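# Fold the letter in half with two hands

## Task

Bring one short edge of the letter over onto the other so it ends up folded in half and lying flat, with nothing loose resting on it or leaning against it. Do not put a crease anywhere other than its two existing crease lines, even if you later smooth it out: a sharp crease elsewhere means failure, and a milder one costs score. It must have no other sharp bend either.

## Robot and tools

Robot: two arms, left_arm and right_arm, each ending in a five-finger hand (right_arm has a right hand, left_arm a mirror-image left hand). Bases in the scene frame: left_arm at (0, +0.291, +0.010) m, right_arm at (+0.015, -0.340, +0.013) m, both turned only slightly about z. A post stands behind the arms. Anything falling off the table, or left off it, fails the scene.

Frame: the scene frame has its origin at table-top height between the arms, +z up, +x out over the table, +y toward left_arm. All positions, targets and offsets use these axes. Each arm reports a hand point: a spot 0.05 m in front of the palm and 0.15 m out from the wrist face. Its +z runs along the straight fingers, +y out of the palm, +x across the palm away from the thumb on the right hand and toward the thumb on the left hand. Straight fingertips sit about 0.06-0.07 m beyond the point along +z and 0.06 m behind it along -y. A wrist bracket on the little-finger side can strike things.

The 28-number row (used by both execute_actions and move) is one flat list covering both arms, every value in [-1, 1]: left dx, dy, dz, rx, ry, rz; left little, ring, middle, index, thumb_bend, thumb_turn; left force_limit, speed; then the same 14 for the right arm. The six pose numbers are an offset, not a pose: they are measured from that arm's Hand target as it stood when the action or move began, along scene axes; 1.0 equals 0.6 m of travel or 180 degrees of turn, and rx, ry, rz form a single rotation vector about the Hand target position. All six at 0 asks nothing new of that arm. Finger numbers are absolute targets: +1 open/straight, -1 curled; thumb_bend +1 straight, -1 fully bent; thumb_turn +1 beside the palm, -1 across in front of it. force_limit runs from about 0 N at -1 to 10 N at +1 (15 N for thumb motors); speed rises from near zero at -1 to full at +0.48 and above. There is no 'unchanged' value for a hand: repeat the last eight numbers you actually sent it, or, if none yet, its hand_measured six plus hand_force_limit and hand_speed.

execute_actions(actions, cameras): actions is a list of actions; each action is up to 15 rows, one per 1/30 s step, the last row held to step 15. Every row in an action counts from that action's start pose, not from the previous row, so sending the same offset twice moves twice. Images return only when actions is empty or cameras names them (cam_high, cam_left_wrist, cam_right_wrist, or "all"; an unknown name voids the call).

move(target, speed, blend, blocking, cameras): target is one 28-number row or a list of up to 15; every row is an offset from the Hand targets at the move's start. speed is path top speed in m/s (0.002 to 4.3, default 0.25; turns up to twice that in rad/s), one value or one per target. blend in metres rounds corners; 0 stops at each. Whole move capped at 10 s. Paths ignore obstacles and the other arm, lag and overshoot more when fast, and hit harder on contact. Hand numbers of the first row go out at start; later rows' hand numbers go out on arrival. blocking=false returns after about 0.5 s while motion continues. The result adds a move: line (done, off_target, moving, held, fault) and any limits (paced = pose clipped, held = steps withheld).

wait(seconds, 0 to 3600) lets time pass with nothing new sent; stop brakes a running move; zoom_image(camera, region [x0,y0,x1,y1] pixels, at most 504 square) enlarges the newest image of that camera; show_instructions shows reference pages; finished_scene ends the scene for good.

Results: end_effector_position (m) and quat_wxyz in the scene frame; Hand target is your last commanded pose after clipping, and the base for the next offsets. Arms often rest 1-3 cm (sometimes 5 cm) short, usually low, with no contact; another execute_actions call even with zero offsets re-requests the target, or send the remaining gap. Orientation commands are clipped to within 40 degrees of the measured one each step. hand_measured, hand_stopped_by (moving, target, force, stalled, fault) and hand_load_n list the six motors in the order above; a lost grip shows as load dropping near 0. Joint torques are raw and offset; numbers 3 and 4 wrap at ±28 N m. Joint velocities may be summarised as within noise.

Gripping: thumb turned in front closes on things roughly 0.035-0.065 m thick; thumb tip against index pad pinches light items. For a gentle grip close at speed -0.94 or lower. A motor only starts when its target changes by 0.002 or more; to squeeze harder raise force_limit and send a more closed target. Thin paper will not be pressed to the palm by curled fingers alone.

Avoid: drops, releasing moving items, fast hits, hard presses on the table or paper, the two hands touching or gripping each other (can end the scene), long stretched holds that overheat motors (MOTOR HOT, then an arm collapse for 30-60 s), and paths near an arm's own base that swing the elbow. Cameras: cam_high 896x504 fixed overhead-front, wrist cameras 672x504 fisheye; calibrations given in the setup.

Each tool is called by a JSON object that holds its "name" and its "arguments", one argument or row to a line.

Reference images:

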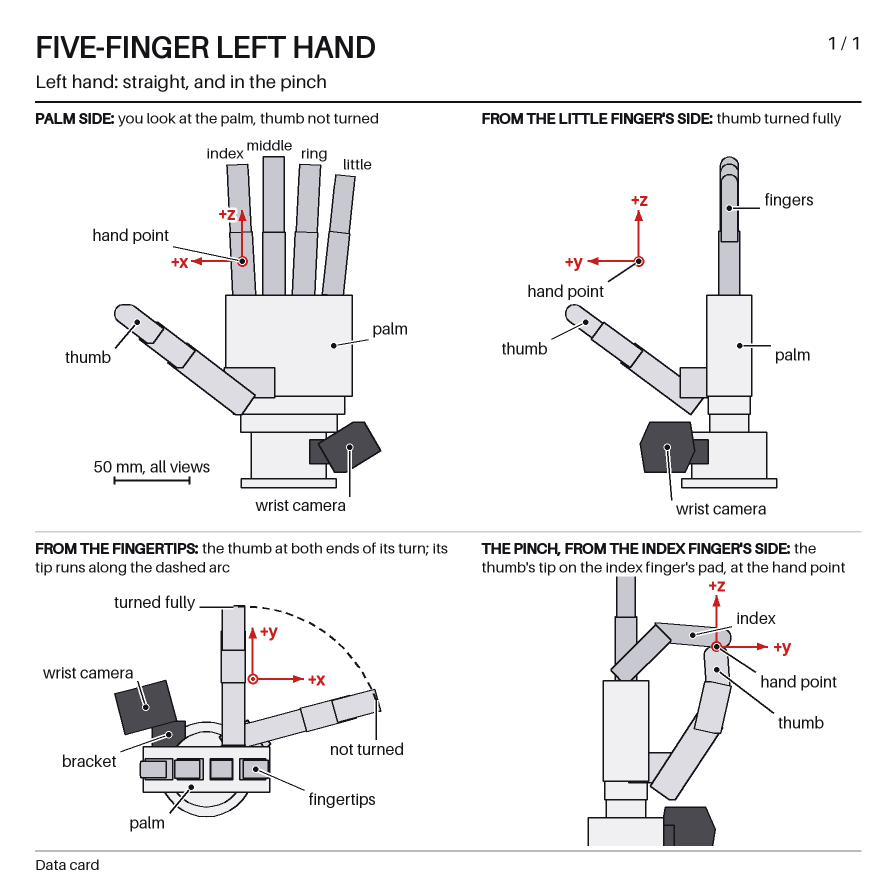

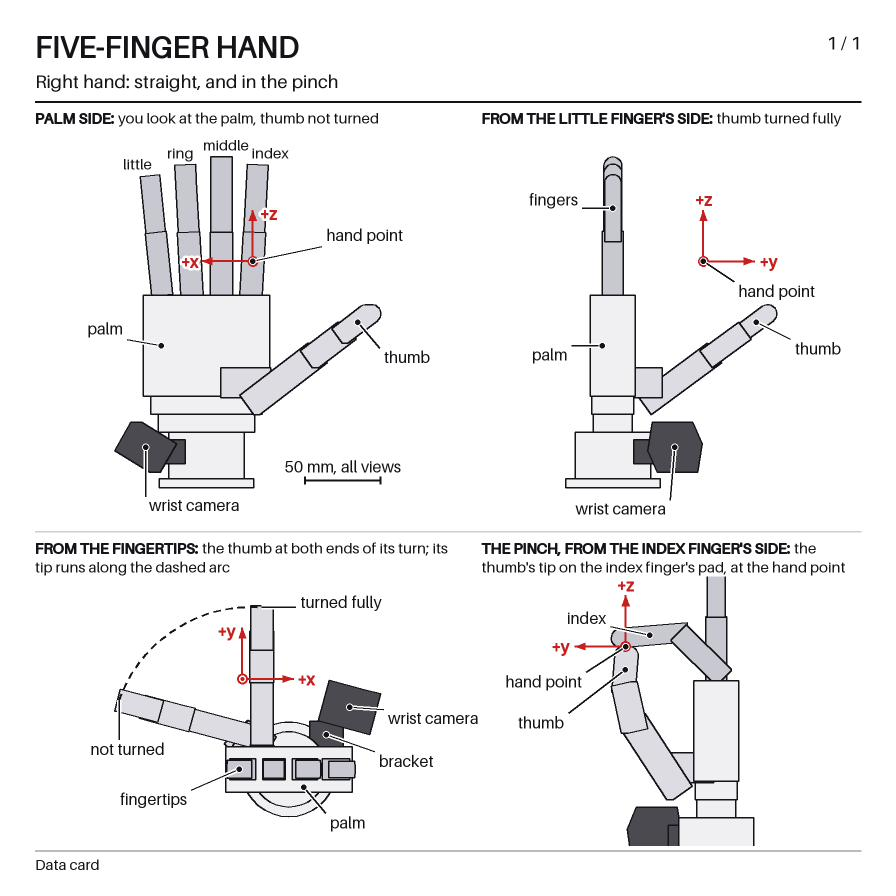

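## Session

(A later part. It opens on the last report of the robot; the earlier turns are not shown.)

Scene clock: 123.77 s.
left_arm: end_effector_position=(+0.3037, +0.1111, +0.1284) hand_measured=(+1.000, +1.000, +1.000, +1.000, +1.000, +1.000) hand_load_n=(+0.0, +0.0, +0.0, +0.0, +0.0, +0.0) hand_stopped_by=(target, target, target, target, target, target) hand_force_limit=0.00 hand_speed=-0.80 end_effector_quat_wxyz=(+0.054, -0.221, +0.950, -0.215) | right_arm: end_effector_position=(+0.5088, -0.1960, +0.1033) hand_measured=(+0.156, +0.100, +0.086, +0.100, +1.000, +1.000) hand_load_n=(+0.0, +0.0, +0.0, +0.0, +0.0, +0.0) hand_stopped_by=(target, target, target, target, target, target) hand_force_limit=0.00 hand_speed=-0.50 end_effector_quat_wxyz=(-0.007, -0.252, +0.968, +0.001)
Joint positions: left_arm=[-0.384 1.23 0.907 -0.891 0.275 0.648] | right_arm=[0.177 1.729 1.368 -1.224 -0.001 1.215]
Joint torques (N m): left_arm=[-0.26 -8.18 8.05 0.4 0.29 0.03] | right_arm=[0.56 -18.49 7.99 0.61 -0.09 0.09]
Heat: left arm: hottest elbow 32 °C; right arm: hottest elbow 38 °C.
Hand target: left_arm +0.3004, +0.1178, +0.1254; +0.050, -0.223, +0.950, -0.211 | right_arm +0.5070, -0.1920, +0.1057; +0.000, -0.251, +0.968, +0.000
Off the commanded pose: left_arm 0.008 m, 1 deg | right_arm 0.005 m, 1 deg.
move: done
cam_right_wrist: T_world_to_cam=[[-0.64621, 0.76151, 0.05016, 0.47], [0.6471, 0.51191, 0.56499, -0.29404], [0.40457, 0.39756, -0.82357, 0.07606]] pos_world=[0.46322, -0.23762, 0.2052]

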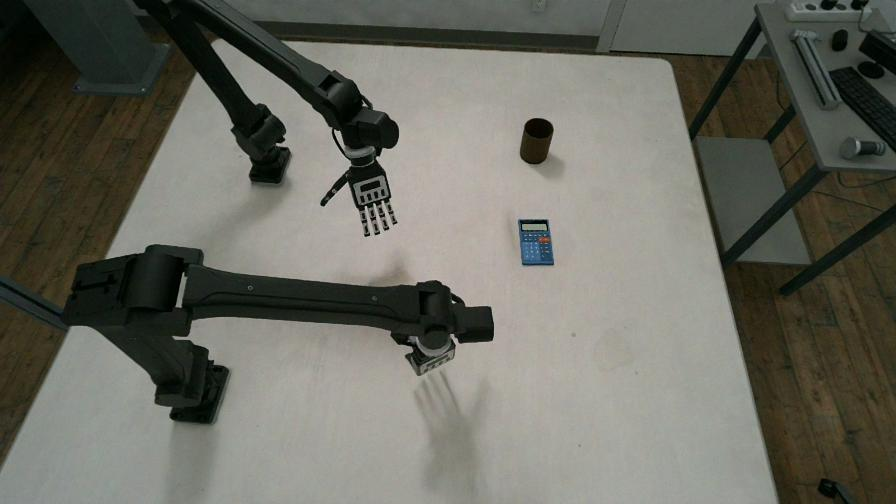

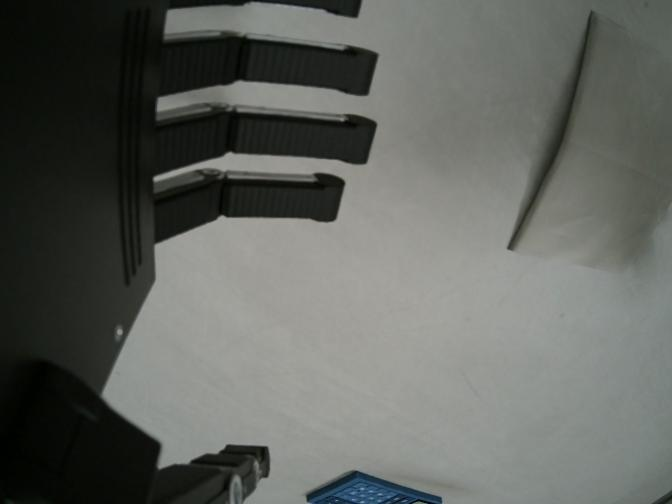

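{"name": "move", "arguments": {
  "target": [0,0,0,0,0,0,1,1,1,1,1,1,0,-0.8,-0.0933,0.2,-0.043,0,0,0.011,0.155,0.1,0.085,0.1,1,1,0,-0.5],
  "speed": 0.12,
  "cameras": ["cam_high","cam_right_wrist"]
}}

Scene clock: 126.67 s.
left_arm: end_effector_position=(+0.3037, +0.1111, +0.1284) hand_measured=(+1.000, +1.000, +1.000, +1.000, +1.000, +1.000) hand_load_n=(+0.0, +0.0, +0.0, +0.0, +0.0, -0.5) hand_stopped_by=(target, target, target, target, target, target) hand_force_limit=0.00 hand_speed=-0.80 end_effector_quat_wxyz=(+0.054, -0.221, +0.950, -0.215) | right_arm: end_effector_position=(+0.4542, -0.0755, +0.0793) hand_measured=(+0.156, +0.100, +0.086, +0.100, +1.000, +1.000) hand_load_n=(+0.0, +0.0, +0.0, +0.0, +0.0, +0.0) hand_stopped_by=(target, target, target, target, target, target) hand_force_limit=0.00 hand_speed=-0.50 end_effector_quat_wxyz=(-0.005, -0.268, +0.963, -0.001)
Joint positions: left_arm=[-0.384 1.23 0.907 -0.891 0.275 0.648] | right_arm=[0.442 1.711 1.276 -1.146 0 1.446]
Joint torques (N m): left_arm=[-0.21 -8.18 8.05 0.39 0.29 0.05] | right_arm=[-0.03 -17.2 7.56 0.29 -0.07 0.1]
Heat: left arm: hottest shoulder 31 °C; right arm: hottest elbow 38 °C.
Hand target: left_arm +0.3004, +0.1178, +0.1254; +0.050, -0.223, +0.950, -0.211 | right_arm +0.4511, -0.0720, +0.0798; -0.001, -0.267, +0.964, +0.000
Off the commanded pose: left_arm 0.008 m, 1 deg | right_arm 0.005 m, 1 deg.
move: done
cam_right_wrist: T_world_to_cam=[[-0.6719, 0.73923, 0.0457, 0.35452], [0.62685, 0.53472, 0.56669, -0.29596], [0.39448, 0.40941, -0.82266, 0.03582]] pos_world=[0.4096, -0.11848, 0.18099]

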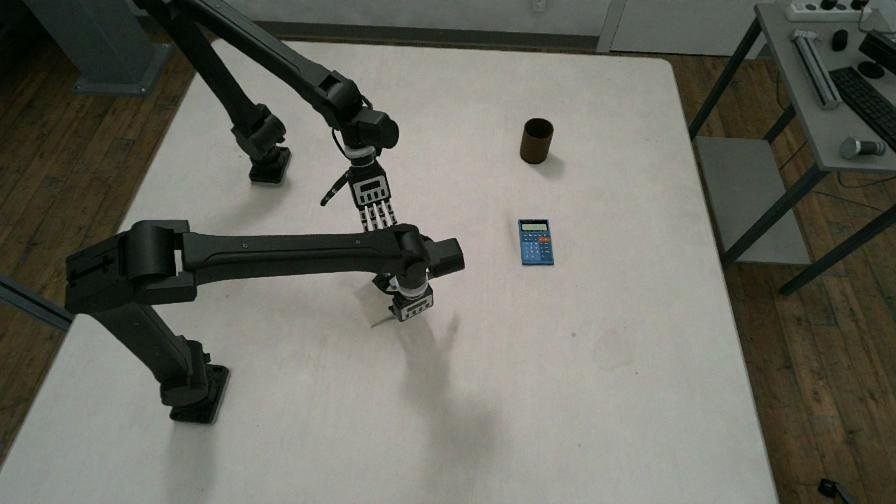

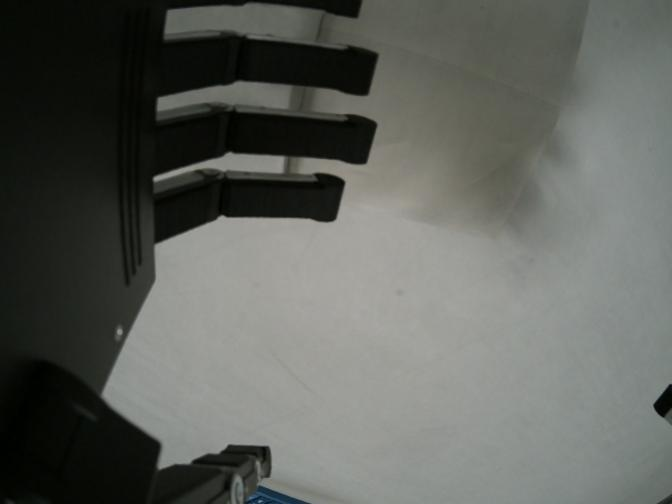

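{"name": "move", "arguments": {
  "target": [0,0,0,0,0,0,1,1,1,1,1,1,0,-0.8,-0.02,-0.065,-0.02,0,0,0,0.155,0.1,0.085,0.1,1,1,0,-0.5],
  "speed": 0.1,
  "cameras": ["cam_right_wrist"]
}}

Scene clock: 128.30 s.
left_arm: end_effector_position=(+0.3037, +0.1111, +0.1284) hand_measured=(+1.000, +1.000, +1.000, +1.000, +1.000, +1.000) hand_load_n=(+0.0, +0.0, +0.0, +0.0, +0.0, +0.0) hand_stopped_by=(target, target, target, target, target, target) hand_force_limit=0.00 hand_speed=-0.80 end_effector_quat_wxyz=(+0.054, -0.221, +0.950, -0.215) | right_arm: end_effector_position=(+0.4390, -0.1060, +0.0653) hand_measured=(+0.156, +0.100, +0.086, +0.100, +1.000, +1.000) hand_load_n=(+0.0, +0.0, +0.0, +0.0, -0.5, +0.0) hand_stopped_by=(target, target, target, target, target, target) hand_force_limit=0.00 hand_speed=-0.50 end_effector_quat_wxyz=(-0.007, -0.266, +0.964, -0.001)
Joint positions: left_arm=[-0.384 1.23 0.907 -0.891 0.275 0.648] | right_arm=[0.395 1.669 1.179 -1.096 0 1.404]
Joint torques (N m): left_arm=[-0.26 -8.12 8.05 0.4 0.29 0.05] | right_arm=[-1.9 -16.85 7.39 0.65 -0.08 -0.24]
Heat: left arm: hottest shoulder 31 °C; right arm: hottest elbow 38 °C.
Hand target: left_arm +0.3004, +0.1178, +0.1254; +0.050, -0.223, +0.950, -0.211 | right_arm +0.4390, -0.1110, +0.0678; -0.001, -0.267, +0.964, +0.000
Off the commanded pose: left_arm 0.008 m, 1 deg | right_arm 0.006 m, 1 deg.
move: done
cam_right_wrist: T_world_to_cam=[[-0.66829, 0.7424, 0.04709, 0.36606], [0.63168, 0.53291, 0.56301, -0.26433], [0.39289, 0.40601, -0.82511, 0.04328]] pos_world=[0.3946, -0.14847, 0.16729]

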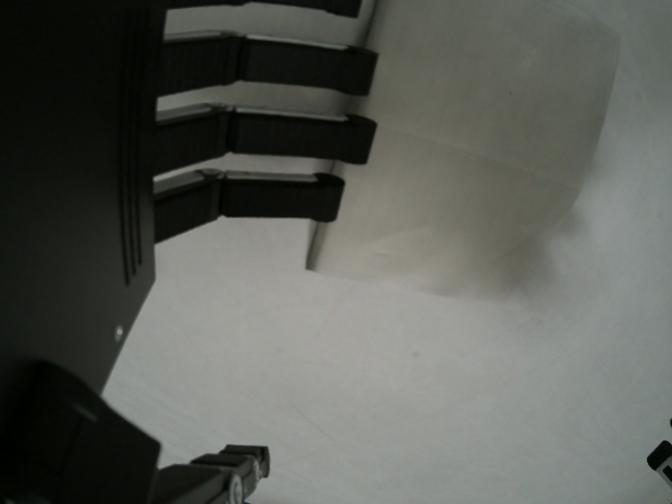

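{"name": "move", "arguments": {
  "target": [0,0,0,0,0,0,1,1,1,1,1,1,0,-0.8,-0.003,0.031,-0.045,0,0,0,0.155,0.1,0.085,0.1,1,1,0,-0.5],
  "speed": 0.06,
  "cameras": ["cam_right_wrist"]
}}

Scene clock: 129.83 s.
left_arm: end_effector_position=(+0.3037, +0.1111, +0.1284) hand_measured=(+1.000, +1.000, +1.000, +1.000, +1.000, +1.000) hand_load_n=(+0.0, +0.0, +0.0, +0.0, +0.0, +0.0) hand_stopped_by=(target, target, target, target, target, target) hand_force_limit=0.00 hand_speed=-0.80 end_effector_quat_wxyz=(+0.054, -0.221, +0.950, -0.215) | right_arm: end_effector_position=(+0.4427, -0.0967, +0.0521) hand_measured=(+0.156, +0.100, +0.086, +0.100, +1.000, +1.000) hand_load_n=(+0.0, +0.0, +0.0, +0.0, +0.0, +0.0) hand_stopped_by=(target, target, target, target, target, target) hand_force_limit=0.00 hand_speed=-0.50 end_effector_quat_wxyz=(+0.007, -0.267, +0.964, +0.001)
Joint positions: left_arm=[-0.384 1.23 0.907 -0.891 0.275 0.648] | right_arm=[0.411 1.685 1.159 -1.03 0 1.418]
Joint torques (N m): left_arm=[-0.26 -8.18 8.03 0.39 0.29 0.05] | right_arm=[-0.32 -14.86 7.19 0.76 -0.04 0.06]
Heat: left arm: hottest shoulder 31 °C; right arm: hottest elbow 38 °C.
Hand target: left_arm +0.3004, +0.1178, +0.1254; +0.050, -0.223, +0.950, -0.211 | right_arm +0.4372, -0.0923, +0.0409; -0.001, -0.267, +0.964, +0.000
Off the commanded pose: left_arm 0.008 m, 1 deg | right_arm 0.013 m, 1 deg.
move: off_target (right_arm)
cam_right_wrist: T_world_to_cam=[[-0.67056, 0.74093, 0.03705, 0.36363], [0.6154, 0.52768, 0.58552, -0.25856], [0.41428, 0.41543, -0.80981, 0.01782]] pos_world=[0.39558, -0.14039, 0.15235]

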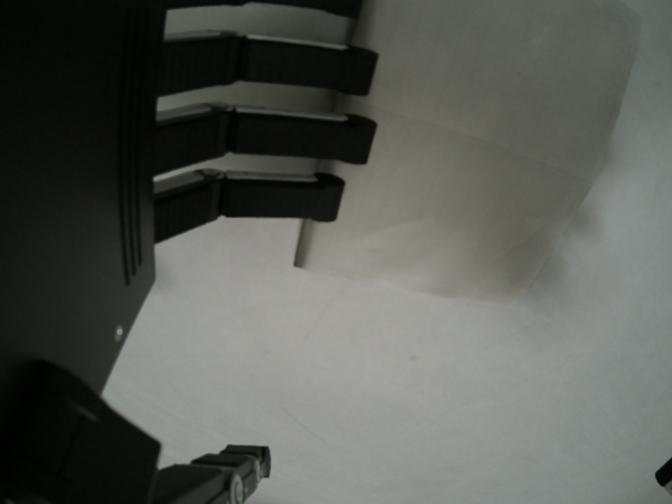

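{"name": "move", "arguments": {
  "target": [0,0,0,0,0,0,1,1,1,1,1,1,0,-0.8,0,0,-0.053,0,0,0,0.155,0.1,0.085,0.1,1,1,0,-0.5],
  "speed": 0.04,
  "cameras": ["cam_right_wrist"]
}}

Scene clock: 131.17 s.
left_arm: end_effector_position=(+0.3037, +0.1111, +0.1284) hand_measured=(+1.000, +1.000, +1.000, +1.000, +1.000, +1.000) hand_load_n=(+0.0, +0.0, +0.0, +0.0, +0.0, +0.0) hand_stopped_by=(target, target, target, target, target, target) hand_force_limit=0.00 hand_speed=-0.80 end_effector_quat_wxyz=(+0.054, -0.221, +0.950, -0.215) | right_arm: end_effector_position=(+0.4434, -0.0963, +0.0420) hand_measured=(+0.156, +0.100, +0.086, +0.100, +1.000, +1.000) hand_load_n=(-6.0, +0.0, -4.5, -1.5, +0.0, +0.0) hand_stopped_by=(target, target, target, target, target, target) hand_force_limit=0.00 hand_speed=-0.50 end_effector_quat_wxyz=(+0.013, -0.269, +0.963, +0.001)
Joint positions: left_arm=[-0.384 1.23 0.907 -0.891 0.275 0.648] | right_arm=[0.411 1.695 1.141 -0.991 0.001 1.414]
Joint torques (N m): left_arm=[-0.26 -8.18 8.05 0.4 0.29 0.05] | right_arm=[-0.09 -10.23 5.55 1.84 -0.07 0.11]
Heat: left arm: hottest shoulder 31 °C; right arm: hottest elbow 38 °C.
Hand target: left_arm +0.3004, +0.1178, +0.1254; +0.050, -0.223, +0.950, -0.211 | right_arm +0.4371, -0.0924, +0.0090; -0.001, -0.267, +0.964, +0.000
Off the commanded pose: left_arm 0.008 m, 1 deg | right_arm 0.034 m, 2 deg.
move: off_target (right_arm)
cam_right_wrist: T_world_to_cam=[[-0.67432, 0.73771, 0.03284, 0.36582], [0.60684, 0.52825, 0.59389, -0.24977], [0.42077, 0.4204, -0.80388, 0.0066]] pos_world=[0.39547, -0.1407, 0.14163]

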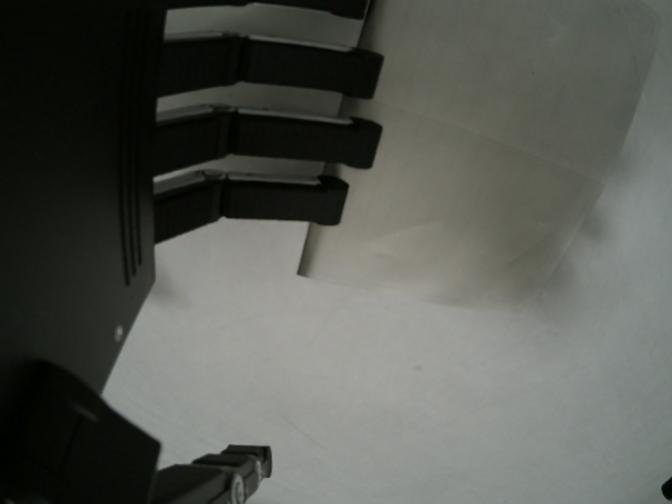

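{"name": "move", "arguments": {
  "target": [0,0,0,0,0,0,1,1,1,1,1,1,0,-0.8,0.02,-0.16,0.15,0,0,0,0.155,0.1,0.085,0.1,1,1,0,-0.5],
  "speed": 0.1,
  "cameras": ["cam_right_wrist","cam_high"]
}}

{"name": "zoom_image", "arguments": {
  "camera": "cam_right_wrist",
  "region": [370, 0, 672, 300]
}}

Scene clock: 133.50 s.
left_arm: end_effector_position=(+0.3037, +0.1111, +0.1284) hand_measured=(+1.000, +1.000, +1.000, +1.000, +1.000, +1.000) hand_load_n=(+0.0, +0.0, +0.0, +0.0, +0.0, +0.0) hand_stopped_by=(target, target, target, target, target, target) hand_force_limit=0.00 hand_speed=-0.80 end_effector_quat_wxyz=(+0.054, -0.221, +0.950, -0.215) | right_arm: end_effector_position=(+0.4349, -0.1860, +0.0816) hand_measured=(+0.156, +0.100, +0.086, +0.100, +1.000, +1.000) hand_load_n=(+0.0, +0.0, +0.0, +0.0, +0.0, +0.0) hand_stopped_by=(target, target, target, target, target, target) hand_force_limit=0.00 hand_speed=-0.50 end_effector_quat_wxyz=(-0.019, -0.267, +0.964, +0.001)
Joint positions: left_arm=[-0.384 1.23 0.907 -0.891 0.275 0.648] | right_arm=[0.226 1.601 1.141 -1.148 0.001 1.233]
Joint torques (N m): left_arm=[-0.26 -8.12 8.05 0.4 0.29 0.05] | right_arm=[-1.73 -15.21 11.33 -0.27 -0.08 -0.14]
Heat: left arm: hottest shoulder 31 °C; right arm: hottest elbow 38 °C.
Hand target: left_arm +0.3004, +0.1178, +0.1254; +0.050, -0.223, +0.950, -0.211 | right_arm +0.4492, -0.1885, +0.0990; -0.001, -0.267, +0.964, +0.000
Off the commanded pose: left_arm 0.008 m, 1 deg | right_arm 0.023 m, 2 deg.
move: off_target (right_arm)
cam_right_wrist: T_world_to_cam=[[-0.66816, 0.74154, 0.06075, 0.42065], [0.64386, 0.53536, 0.54666, -0.23183], [0.37284, 0.40437, -0.83515, 0.10006]] pos_world=[0.39302, -0.22828, 0.18474]
Images, in order (width x height): cam_high 896x504, cam_right_wrist 672x504.

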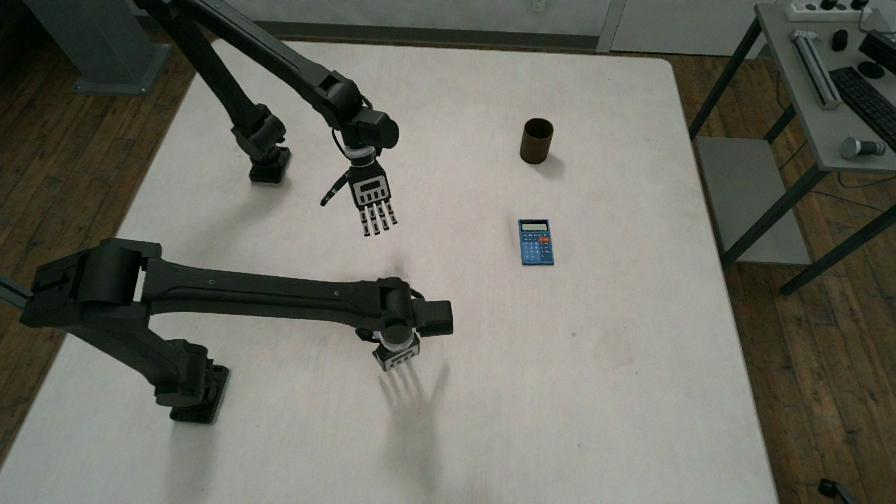

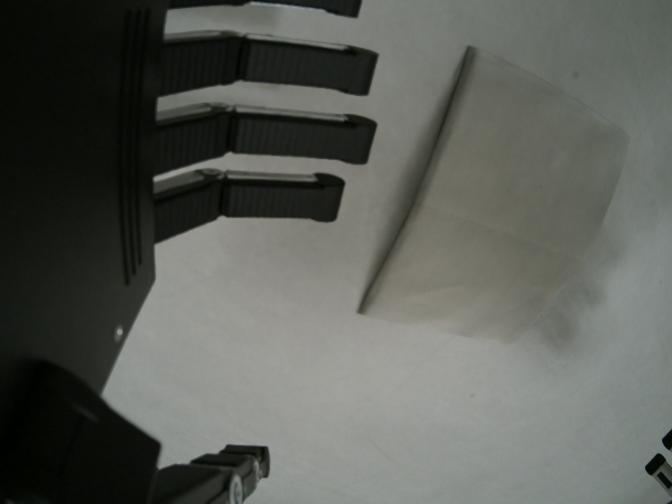

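Scaled by 1.669 from the camera's image (finer frame: 960x720).

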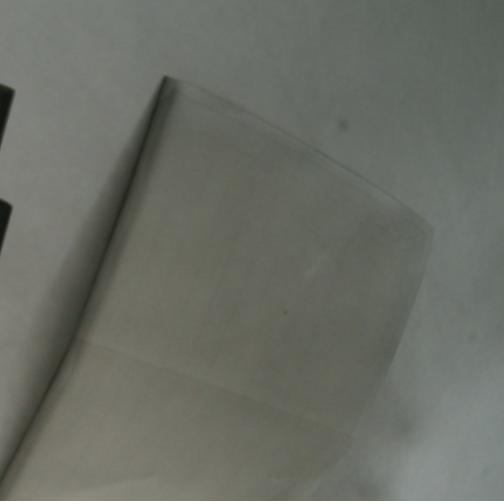

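{"name": "move", "arguments": {
  "target": [
    [0,0,0,0,0,0,1,1,1,1,1,1,0,-0.8,-0.042,0.2175,-0.035,0,0,0,0.155,0.1,0.085,0.1,1,1,0,-0.5],
    [0,0,0,0,0,0,1,1,1,1,1,1,0,-0.8,-0.0487,0.2108,-0.145,0,0,0,0.155,0.1,0.085,0.1,1,1,0,-0.5]
  ],
  "speed": [0.12,0.05],
  "cameras": ["cam_right_wrist"]
}}

Scene clock: 137.77 s.
left_arm: end_effector_position=(+0.3037, +0.1111, +0.1284) hand_measured=(+1.000, +1.000, +1.000, +1.000, +1.000, +1.000) hand_load_n=(+0.0, +0.0, +0.0, +0.0, +0.0, +0.0) hand_stopped_by=(target, target, target, target, target, target) hand_force_limit=0.00 hand_speed=-0.80 end_effector_quat_wxyz=(+0.054, -0.221, +0.950, -0.215) | right_arm: end_effector_position=(+0.4264, -0.0619, +0.0424) hand_measured=(+0.156, +0.100, +0.086, +0.100, +1.000, +1.000) hand_load_n=(-6.0, +0.0, -3.5, -0.5, +0.0, +0.0) hand_stopped_by=(target, target, target, target, target, target) hand_force_limit=0.00 hand_speed=-0.50 end_effector_quat_wxyz=(+0.013, -0.270, +0.963, +0.003)
Joint positions: left_arm=[-0.384 1.23 0.907 -0.891 0.275 0.648] | right_arm=[0.493 1.692 1.137 -0.989 0 1.494]
Joint torques (N m): left_arm=[-0.26 -8.18 8.05 0.4 0.29 0.05] | right_arm=[-0.5 -12.34 5.76 1.68 -0.05 0.02]
Heat: left arm: hottest shoulder 31 °C; right arm: hottest elbow 38 °C.
Hand target: left_arm +0.3004, +0.1178, +0.1254; +0.050, -0.223, +0.950, -0.211 | right_arm +0.4200, -0.0619, +0.0120; -0.001, -0.267, +0.964, +0.000
Off the commanded pose: left_arm 0.008 m, 1 deg | right_arm 0.031 m, 2 deg.
move: off_target (right_arm)
cam_right_wrist: T_world_to_cam=[[-0.6758, 0.73623, 0.03534, 0.32931], [0.60571, 0.52739, 0.59579, -0.25758], [0.42, 0.42405, -0.80236, 0.00001]] pos_world=[0.37857, -0.10661, 0.14183]

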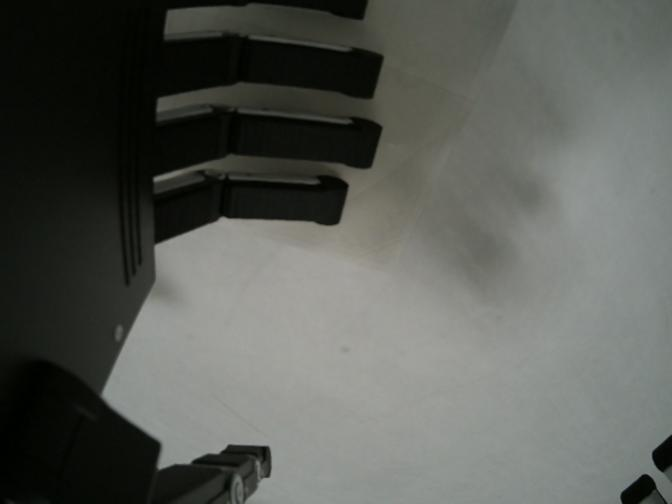

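{"name": "move", "arguments": {
  "target": [
    [0,0,0,0,0,0,1,1,1,1,1,1,0,-0.8,0,0,0.09,0,0,0,0.155,0.1,0.085,0.1,1,1,0,-0.5],
    [0,0,0,0,0,0,1,1,1,1,1,1,0,-0.8,-0.03,0.066,0.09,0,0,0,0.155,0.1,0.085,0.1,1,1,0,-0.5],
    [0,0,0,0,0,0,1,1,1,1,1,1,0,-0.8,-0.034,0.055,0,0,0,0,0.155,0.1,0.085,0.1,1,1,0,-0.5]
  ],
  "speed": [0.1,0.1,0.05],
  "cameras": ["cam_right_wrist"]
}}

Scene clock: 141.57 s.
left_arm: end_effector_position=(+0.3037, +0.1111, +0.1284) hand_measured=(+1.000, +1.000, +1.000, +1.000, +1.000, +1.000) hand_load_n=(+0.0, +0.0, +0.0, +0.0, -0.5, +0.0) hand_stopped_by=(target, target, target, target, target, target) hand_force_limit=0.00 hand_speed=-0.80 end_effector_quat_wxyz=(+0.054, -0.221, +0.950, -0.215) | right_arm: end_effector_position=(+0.4006, -0.0285, +0.0420) hand_measured=(+0.156, +0.100, +0.086, +0.100, +1.000, +1.000) hand_load_n=(-5.5, +0.0, -4.0, -2.0, +0.0, +0.0) hand_stopped_by=(target, target, target, target, target, target) hand_force_limit=0.00 hand_speed=-0.50 end_effector_quat_wxyz=(+0.007, -0.273, +0.962, +0.003)
Joint positions: left_arm=[-0.384 1.23 0.907 -0.891 0.275 0.648] | right_arm=[0.582 1.685 1.128 -0.997 -0.001 1.578]
Joint torques (N m): left_arm=[-0.26 -8.18 8.05 0.4 0.29 0.05] | right_arm=[-0.91 -11.34 5.7 1.95 -0.05 -0.05]
Heat: left arm: hottest shoulder 31 °C; right arm: hottest elbow 37 °C.
Hand target: left_arm +0.3004, +0.1178, +0.1254; +0.050, -0.223, +0.950, -0.211 | right_arm +0.3997, -0.0290, +0.0120; -0.001, -0.267, +0.964, +0.000
Off the commanded pose: left_arm 0.008 m, 1 deg | right_arm 0.030 m, 1 deg.
move: off_target (right_arm)
cam_right_wrist: T_world_to_cam=[[-0.67907, 0.73298, 0.04006, 0.28834], [0.60944, 0.53251, 0.58738, -0.26029], [0.4092, 0.42329, -0.80832, 0.00088]] pos_world=[0.35407, -0.07311, 0.14205]

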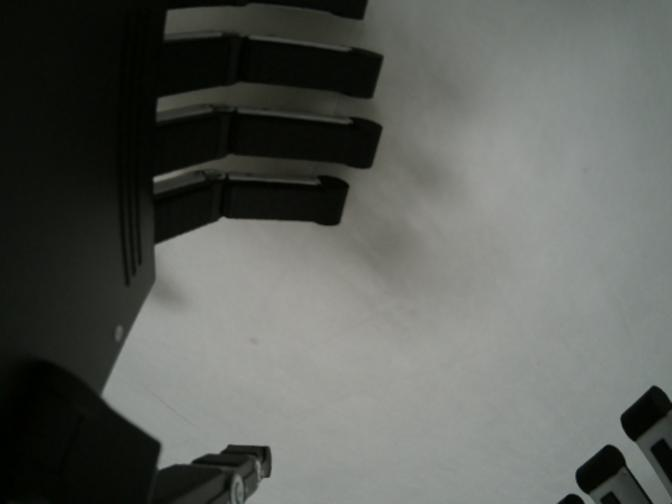

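{"name": "move", "arguments": {
  "target": [
    [0,0,0,0,0,0,1,1,1,1,1,1,0,-0.8,0,0,0.11,0,0,0,0.155,0.1,0.085,0.1,1,1,0,-0.5],
    [-0.05,0.1,0.05,0,0,0,1,1,1,1,1,1,0,-0.8,0.0825,-0.266,0.145,0,0,0,0.155,0.1,0.085,0.1,1,1,0,-0.5]
  ],
  "speed": [0.1,0.15],
  "cameras": ["cam_right_wrist","cam_high"]
}}

{"name": "zoom_image", "arguments": {
  "camera": "cam_right_wrist",
  "region": [340, 0, 672, 360]
}}

Scene clock: 145.00 s.
left_arm: end_effector_position=(+0.2743, +0.1725, +0.1583) hand_measured=(+1.000, +1.000, +1.000, +1.000, +1.000, +1.000) hand_load_n=(+0.0, +0.0, +0.0, +0.0, +0.0, +0.0) hand_stopped_by=(target, target, target, target, target, target) hand_force_limit=0.00 hand_speed=-0.80 end_effector_quat_wxyz=(+0.054, -0.221, +0.950, -0.214) | right_arm: end_effector_position=(+0.4327, -0.1879, +0.0798) hand_measured=(+0.156, +0.100, +0.086, +0.100, +1.000, +1.000) hand_load_n=(+0.0, +0.0, +0.0, +0.0, -0.5, +0.0) hand_stopped_by=(target, target, target, target, target, target) hand_force_limit=0.00 hand_speed=-0.50 end_effector_quat_wxyz=(-0.022, -0.266, +0.964, +0.000)
Joint positions: left_arm=[-0.238 1.077 0.876 -1.058 0.322 0.794] | right_arm=[0.224 1.6 1.134 -1.148 0.003 1.233]
Joint torques (N m): left_arm=[-0.26 -6.36 8.31 0.32 0.32 0.05] | right_arm=[-2.14 -15.44 11.89 -0.31 -0.19 -0.14]
Heat: left arm: hottest shoulder 31 °C; right arm: hottest elbow 38 °C.
Hand target: left_arm +0.2705, +0.1778, +0.1554; +0.050, -0.223, +0.950, -0.211 | right_arm +0.4491, -0.1886, +0.0990; -0.001, -0.267, +0.964, +0.000
Off the commanded pose: left_arm 0.007 m, 1 deg | right_arm 0.025 m, 2 deg.
move: off_target (right_arm)
cam_right_wrist: T_world_to_cam=[[-0.66625, 0.74318, 0.06152, 0.42015], [0.64765, 0.53577, 0.54176, -0.22943], [0.36967, 0.40079, -0.83828, 0.10115]] pos_world=[0.39113, -0.22987, 0.18324]
Images, in order (width x height): cam_high 896x504, cam_right_wrist 672x504.

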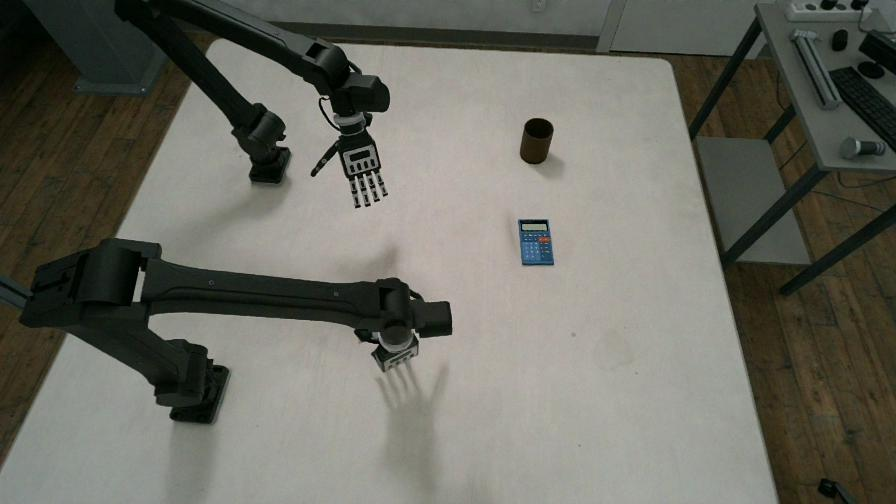

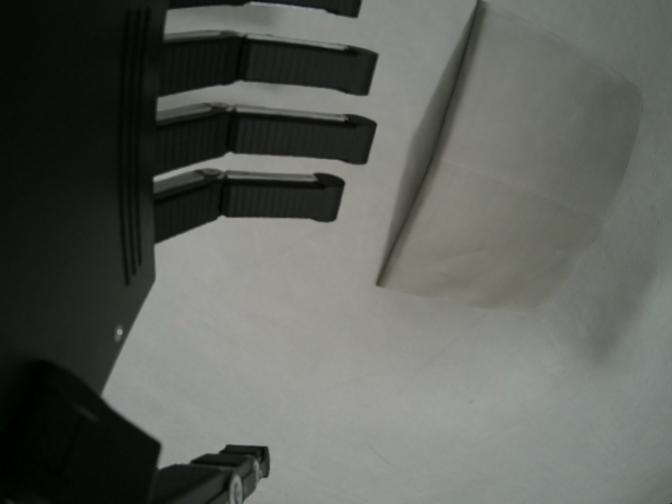

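Scaled by 1.400 from the camera's image (finer frame: 960x720).

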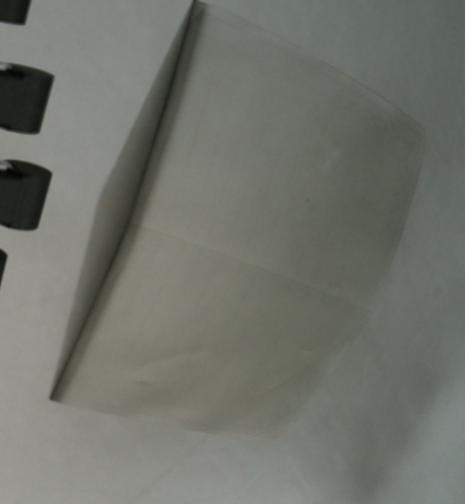

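{"name": "move", "arguments": {
  "target": [
    [0.166,-0.146,0.0,-0.288,-0.0743,0.111,1,1,1,1,1,1,0,-0.8,-0.055,-0.102,0.1,0.0587,-0.4687,0.4427,0.155,0.1,0.085,0.1,1,1,0,-0.5],
    [0.166,-0.146,-0.059,-0.288,-0.0743,0.111,1,1,1,1,1,1,0,-0.8,-0.055,-0.102,0.018,0.0587,-0.4687,0.4427,0.155,0.1,0.085,0.1,1,1,0,-0.5]
  ],
  "speed": 0.25,
  "cameras": ["all"]
}}

Scene clock: 152.83 s.
left_arm: end_effector_position=(+0.3691, +0.0871, +0.1242) hand_measured=(+1.000, +1.000, +1.000, +1.000, +1.000, +1.000) hand_load_n=(+0.0, +0.5, +0.0, +0.0, +0.0, +0.0) hand_stopped_by=(target, target, target, target, target, target) hand_force_limit=0.00 hand_speed=-0.80 end_effector_quat_wxyz=(+0.090, -0.344, +0.703, -0.615) | right_arm: end_effector_position=(+0.4167, -0.2447, +0.1148) hand_measured=(+0.156, +0.100, +0.086, +0.100, +1.000, +1.000) hand_load_n=(+0.0, +0.0, +0.0, +0.0, +0.0, +0.0) hand_stopped_by=(target, target, target, target, target, target) hand_force_limit=0.00 hand_speed=-0.50 end_effector_quat_wxyz=(-0.614, +0.704, -0.346, +0.088)
Joint positions: left_arm=[-0.065 1.294 0.459 0.487 0.843 -0.045] | right_arm=[-0.202 1.413 0.584 0.255 -1.133 -0.216]
Joint torques (N m): left_arm=[-0.62 -5.95 6.69 2.06 0.17 -0.15] | right_arm=[-2.43 -8.53 6.89 1.62 -0.56 0.01]
Heat: left arm: hottest shoulder 31 °C; right arm: hottest elbow 38 °C.
Hand target: left_arm +0.3700, +0.0901, +0.1199; +0.088, -0.353, +0.700, -0.614 | right_arm +0.4161, -0.2498, +0.1098; -0.614, +0.701, -0.352, +0.091
Off the commanded pose: left_arm 0.005 m, 1 deg | right_arm 0.007 m, 1 deg.
move: done
cam_left_wrist: T_world_to_cam=[[0.16823, -0.16126, 0.97247, -0.16681], [-0.98553, -0.04842, 0.16246, 0.34495], [0.02089, -0.98572, -0.16707, 0.21426]] pos_world=[0.36355, 0.201, 0.14197]
cam_right_wrist: T_world_to_cam=[[-0.25026, -0.15553, -0.9556, 0.17304], [-0.96794, 0.01829, 0.25051, 0.37231], [-0.02148, 0.98766, -0.15513, 0.38731]] pos_world=[0.412, -0.36243, 0.13217]

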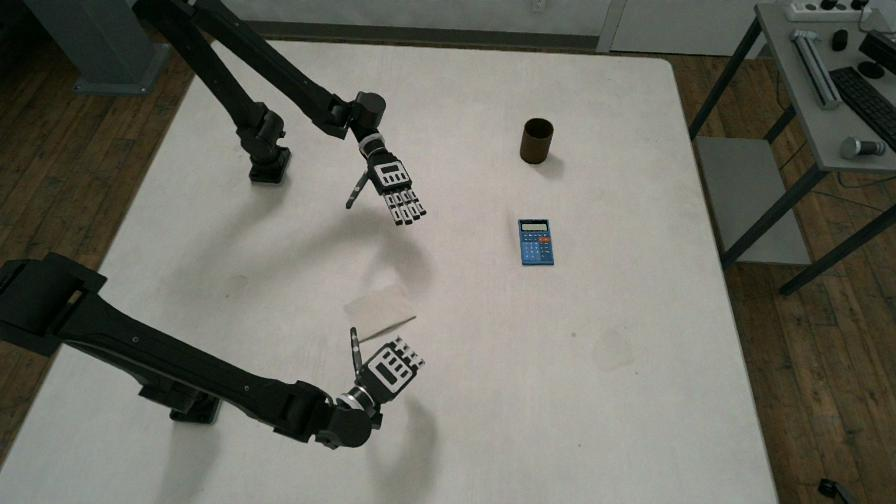

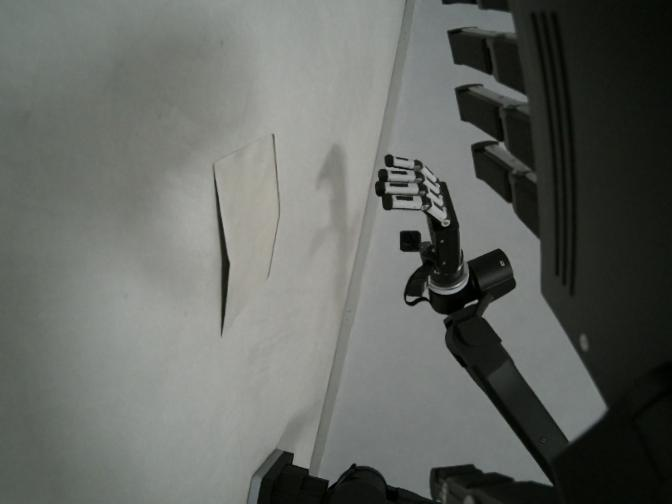

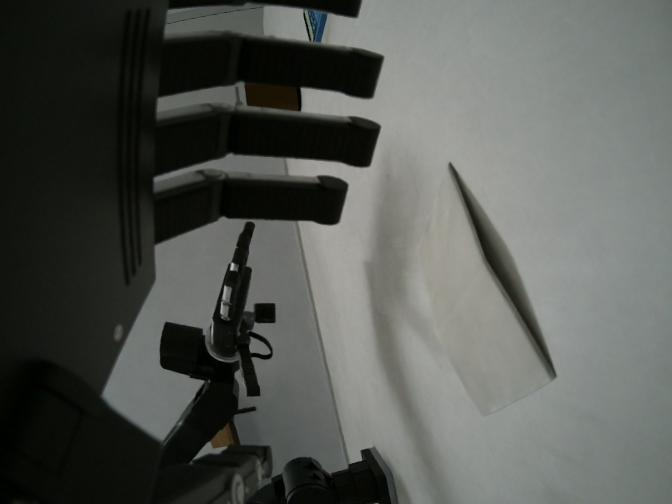

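Excellent views.

{"name": "zoom_image", "arguments": {
  "camera": "cam_left_wrist",
  "region": [180, 110, 320, 360]
}}

{"name": "zoom_image", "arguments": {
  "camera": "cam_right_wrist",
  "region": [390, 140, 590, 440]
}}

{"name": "zoom_image", "arguments": {
  "camera": "cam_high",
  "region": [320, 260, 440, 360]
}}

Scaled by 2.016 from the camera's image (finer frame: 960x720).

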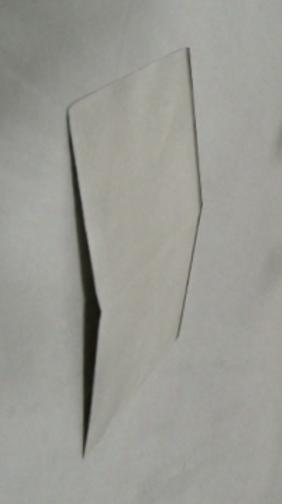

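Scaled by 1.680 from the camera's image (finer frame: 960x720).

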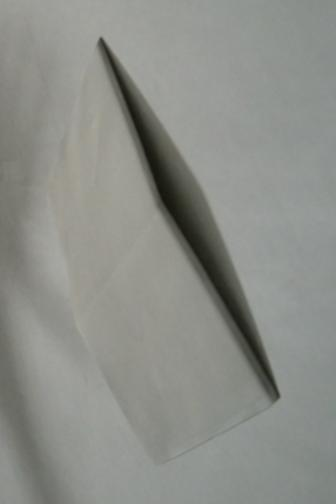

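Scaled by 4.200 from the camera's image (finer frame: 1280x720).

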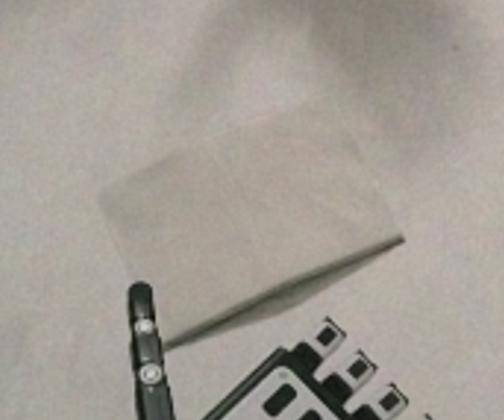

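{"name": "move", "arguments": {
  "target": [
    [-0.1,0.1,0.05,0,0,0,1,1,1,1,1,1,0,-0.8,0,0.04,0.08,-0.0587,0.4687,-0.4427,0.155,0.1,0.085,0.1,1,1,0,-0.5],
    [-0.1,0.1,0.05,0,0,0,1,1,1,1,1,1,0,-0.8,0,0.12,-0.04,-0.0587,0.4687,-0.4427,0.155,0.1,0.085,0.1,1,1,0,-0.5]
  ],
  "speed": 0.25,
  "cameras": ["all"]
}}

Scene clock: 160.33 s.
left_arm: end_effector_position=(+0.3125, +0.1459, +0.1533) hand_measured=(+1.000, +1.000, +1.000, +1.000, +1.000, +1.000) hand_load_n=(+0.0, +0.0, +0.0, +0.0, +0.0, -0.5) hand_stopped_by=(target, target, target, target, target, target) hand_force_limit=0.00 hand_speed=-0.80 end_effector_quat_wxyz=(+0.086, -0.348, +0.701, -0.617) | right_arm: end_effector_position=(+0.4174, -0.1823, +0.0920) hand_measured=(+0.156, +0.100, +0.086, +0.100, +1.000, +1.000) hand_load_n=(+0.0, +0.0, +0.0, +0.0, +0.0, +0.0) hand_stopped_by=(target, target, target, target, target, target) hand_force_limit=0.00 hand_speed=-0.50 end_effector_quat_wxyz=(+0.002, -0.267, +0.964, +0.000)
Joint positions: left_arm=[0.148 1.003 0.387 0.154 1.041 0.083] | right_arm=[0.243 1.522 1.076 -1.121 -0.001 1.249]
Joint torques (N m): left_arm=[-0.15 -4.6 7.54 0.95 0.4 0.04] | right_arm=[0.09 -12.92 8.12 0.57 -0.05 0.07]
Heat: left arm: hottest shoulder 31 °C; right arm: hottest elbow 38 °C.
Hand target: left_arm +0.3101, +0.1501, +0.1500; +0.089, -0.352, +0.700, -0.614 | right_arm +0.4163, -0.1778, +0.0859; +0.000, -0.267, +0.964, +0.000
Off the commanded pose: left_arm 0.006 m, 1 deg | right_arm 0.008 m, 0 deg.
move: done
cam_left_wrist: T_world_to_cam=[[0.17685, -0.15253, 0.97235, -0.17998], [-0.984, -0.04925, 0.17124, 0.28552], [0.02177, -0.98707, -0.1588, 0.27687]] pos_world=[0.30675, 0.25991, 0.17008]
cam_right_wrist: T_world_to_cam=[[-0.67046, 0.74081, 0.04108, 0.40826], [0.62099, 0.53, 0.57747, -0.22245], [0.40602, 0.41268, -0.81538, 0.09968]] pos_world=[0.37139, -0.22568, 0.19297]

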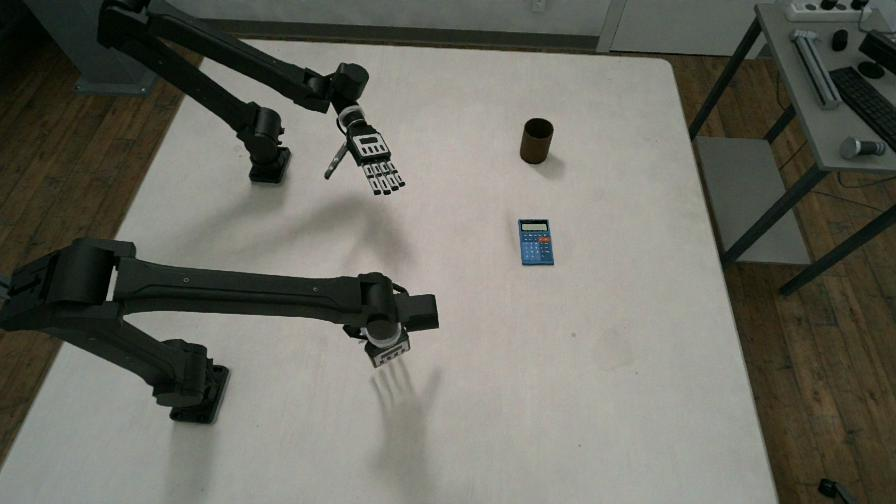

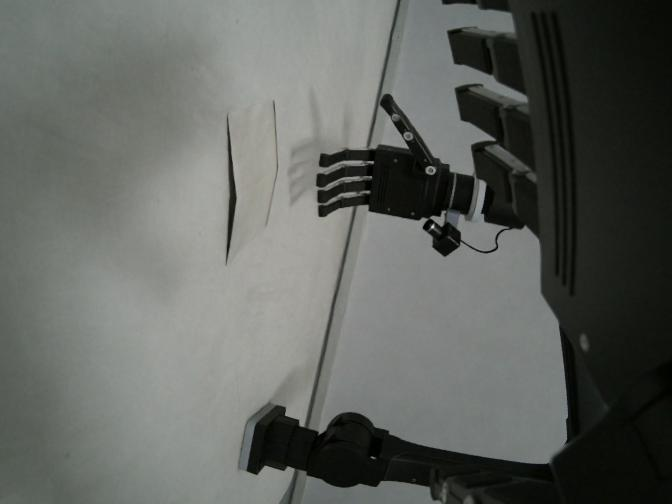

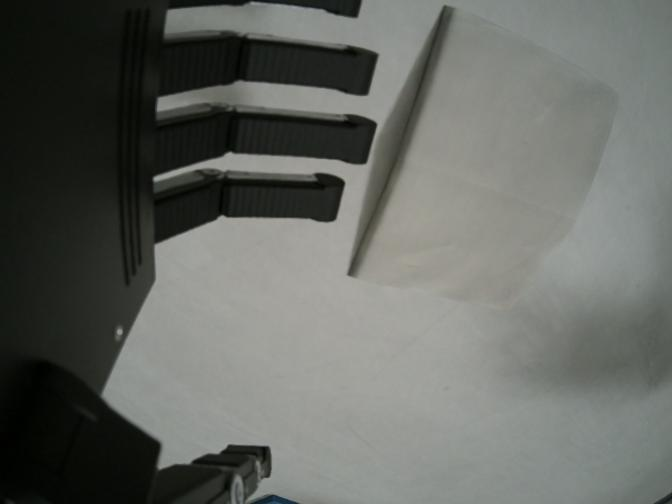

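{"name": "move", "arguments": {
  "target": [0,0,0,0,0,0,1,1,1,1,1,1,0,-0.8,0,0.121,-0.04,0,0,0,0.155,0.1,0.085,0.1,1,1,0,-0.5],
  "speed": 0.1,
  "cameras": ["cam_right_wrist"]
}}

Scene clock: 162.53 s.
left_arm: end_effector_position=(+0.3125, +0.1459, +0.1533) hand_measured=(+1.000, +1.000, +1.000, +1.000, +1.000, +1.000) hand_load_n=(+0.0, +0.0, +0.0, +0.0, +0.0, -0.5) hand_stopped_by=(target, target, target, target, target, target) hand_force_limit=0.00 hand_speed=-0.80 end_effector_quat_wxyz=(+0.086, -0.348, +0.701, -0.617) | right_arm: end_effector_position=(+0.4061, -0.1144, +0.0601) hand_measured=(+0.156, +0.100, +0.086, +0.100, +1.000, +1.000) hand_load_n=(+0.0, +0.0, +0.0, +0.0, +0.0, +0.0) hand_stopped_by=(target, target, target, target, target, target) hand_force_limit=0.00 hand_speed=-0.50 end_effector_quat_wxyz=(-0.010, -0.267, +0.964, -0.001)
Joint positions: left_arm=[0.148 1.003 0.387 0.154 1.041 0.083] | right_arm=[0.405 1.6 1.076 -1.067 0 1.411]
Joint torques (N m): left_arm=[-0.15 -4.54 7.54 0.96 0.4 0.04] | right_arm=[-0.32 -13.1 10.15 0.4 -0.02 0.06]
Heat: left arm: hottest elbow 31 °C; right arm: hottest elbow 38 °C.
Hand target: left_arm +0.3101, +0.1501, +0.1500; +0.089, -0.352, +0.700, -0.614 | right_arm +0.4162, -0.1051, +0.0619; +0.000, -0.267, +0.964, +0.000
Off the commanded pose: left_arm 0.006 m, 1 deg | right_arm 0.014 m, 1 deg.
move: off_target (right_arm)
cam_right_wrist: T_world_to_cam=[[-0.66978, 0.7409, 0.04961, 0.35084], [0.6335, 0.53527, 0.55872, -0.23629], [0.3874, 0.40564, -0.82787, 0.05773]] pos_world=[0.36231, -0.15688, 0.1624]

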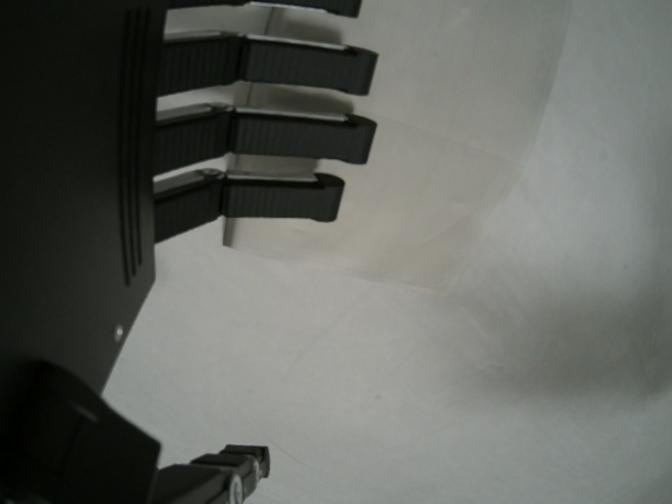

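{"name": "move", "arguments": {
  "target": [0,0,0,0,0,0,1,1,1,1,1,1,0,-0.8,-0.012,-0.004,-0.1,0,0,0,0.155,0.1,0.085,0.1,1,1,0,-0.5],
  "speed": 0.06,
  "cameras": ["cam_right_wrist"]
}}

Scene clock: 167.37 s.
left_arm: end_effector_position=(+0.3125, +0.1459, +0.1533) hand_measured=(+1.000, +1.000, +1.000, +1.000, +1.000, +1.000) hand_load_n=(+0.0, +0.0, +0.0, +0.0, +0.0, -0.5) hand_stopped_by=(target, target, target, target, target, target) hand_force_limit=0.00 hand_speed=-0.80 end_effector_quat_wxyz=(+0.086, -0.348, +0.701, -0.617) | right_arm: end_effector_position=(+0.4175, -0.1098, +0.0415) hand_measured=(+0.156, +0.100, +0.086, +0.100, +1.000, +1.000) hand_load_n=(-9.5, -0.5, -5.0, -1.0, -0.5, +0.0) hand_stopped_by=(target, target, target, target, target, target) hand_force_limit=0.00 hand_speed=-0.50 end_effector_quat_wxyz=(+0.019, -0.272, +0.962, +0.002)
Joint positions: left_arm=[0.148 1.003 0.387 0.154 1.041 0.083] | right_arm=[0.405 1.622 1.042 -0.952 0 1.401]
Joint torques (N m): left_arm=[-0.15 -4.54 7.53 0.96 0.4 0.04] | right_arm=[0.67 -8.47 5.03 2.36 -0.05 0.26]
Heat: left arm: hottest elbow 31 °C; right arm: hottest elbow 38 °C.
Hand target: left_arm +0.3101, +0.1501, +0.1500; +0.089, -0.352, +0.700, -0.614 | right_arm +0.4090, -0.1075, +0.0019; +0.000, -0.267, +0.964, +0.000
Off the commanded pose: left_arm 0.006 m, 1 deg | right_arm 0.041 m, 2 deg.
move: off_target (right_arm)
cam_right_wrist: T_world_to_cam=[[-0.67921, 0.73341, 0.02794, 0.36002], [0.59595, 0.52889, 0.60425, -0.22249], [0.42839, 0.42707, -0.7963, 0.02]] pos_world=[0.36856, -0.15491, 0.14031]

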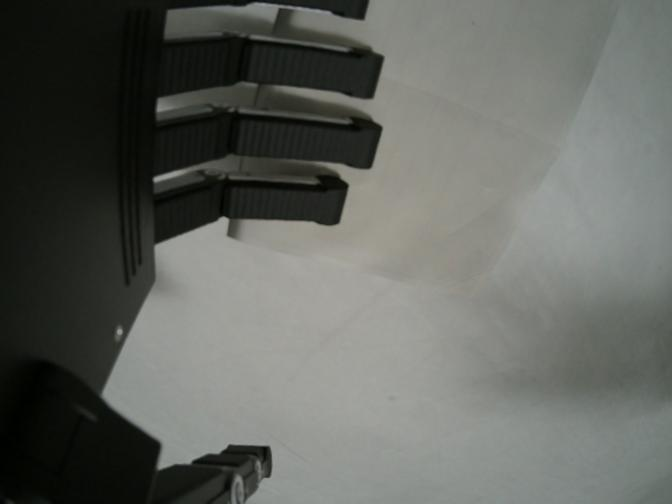

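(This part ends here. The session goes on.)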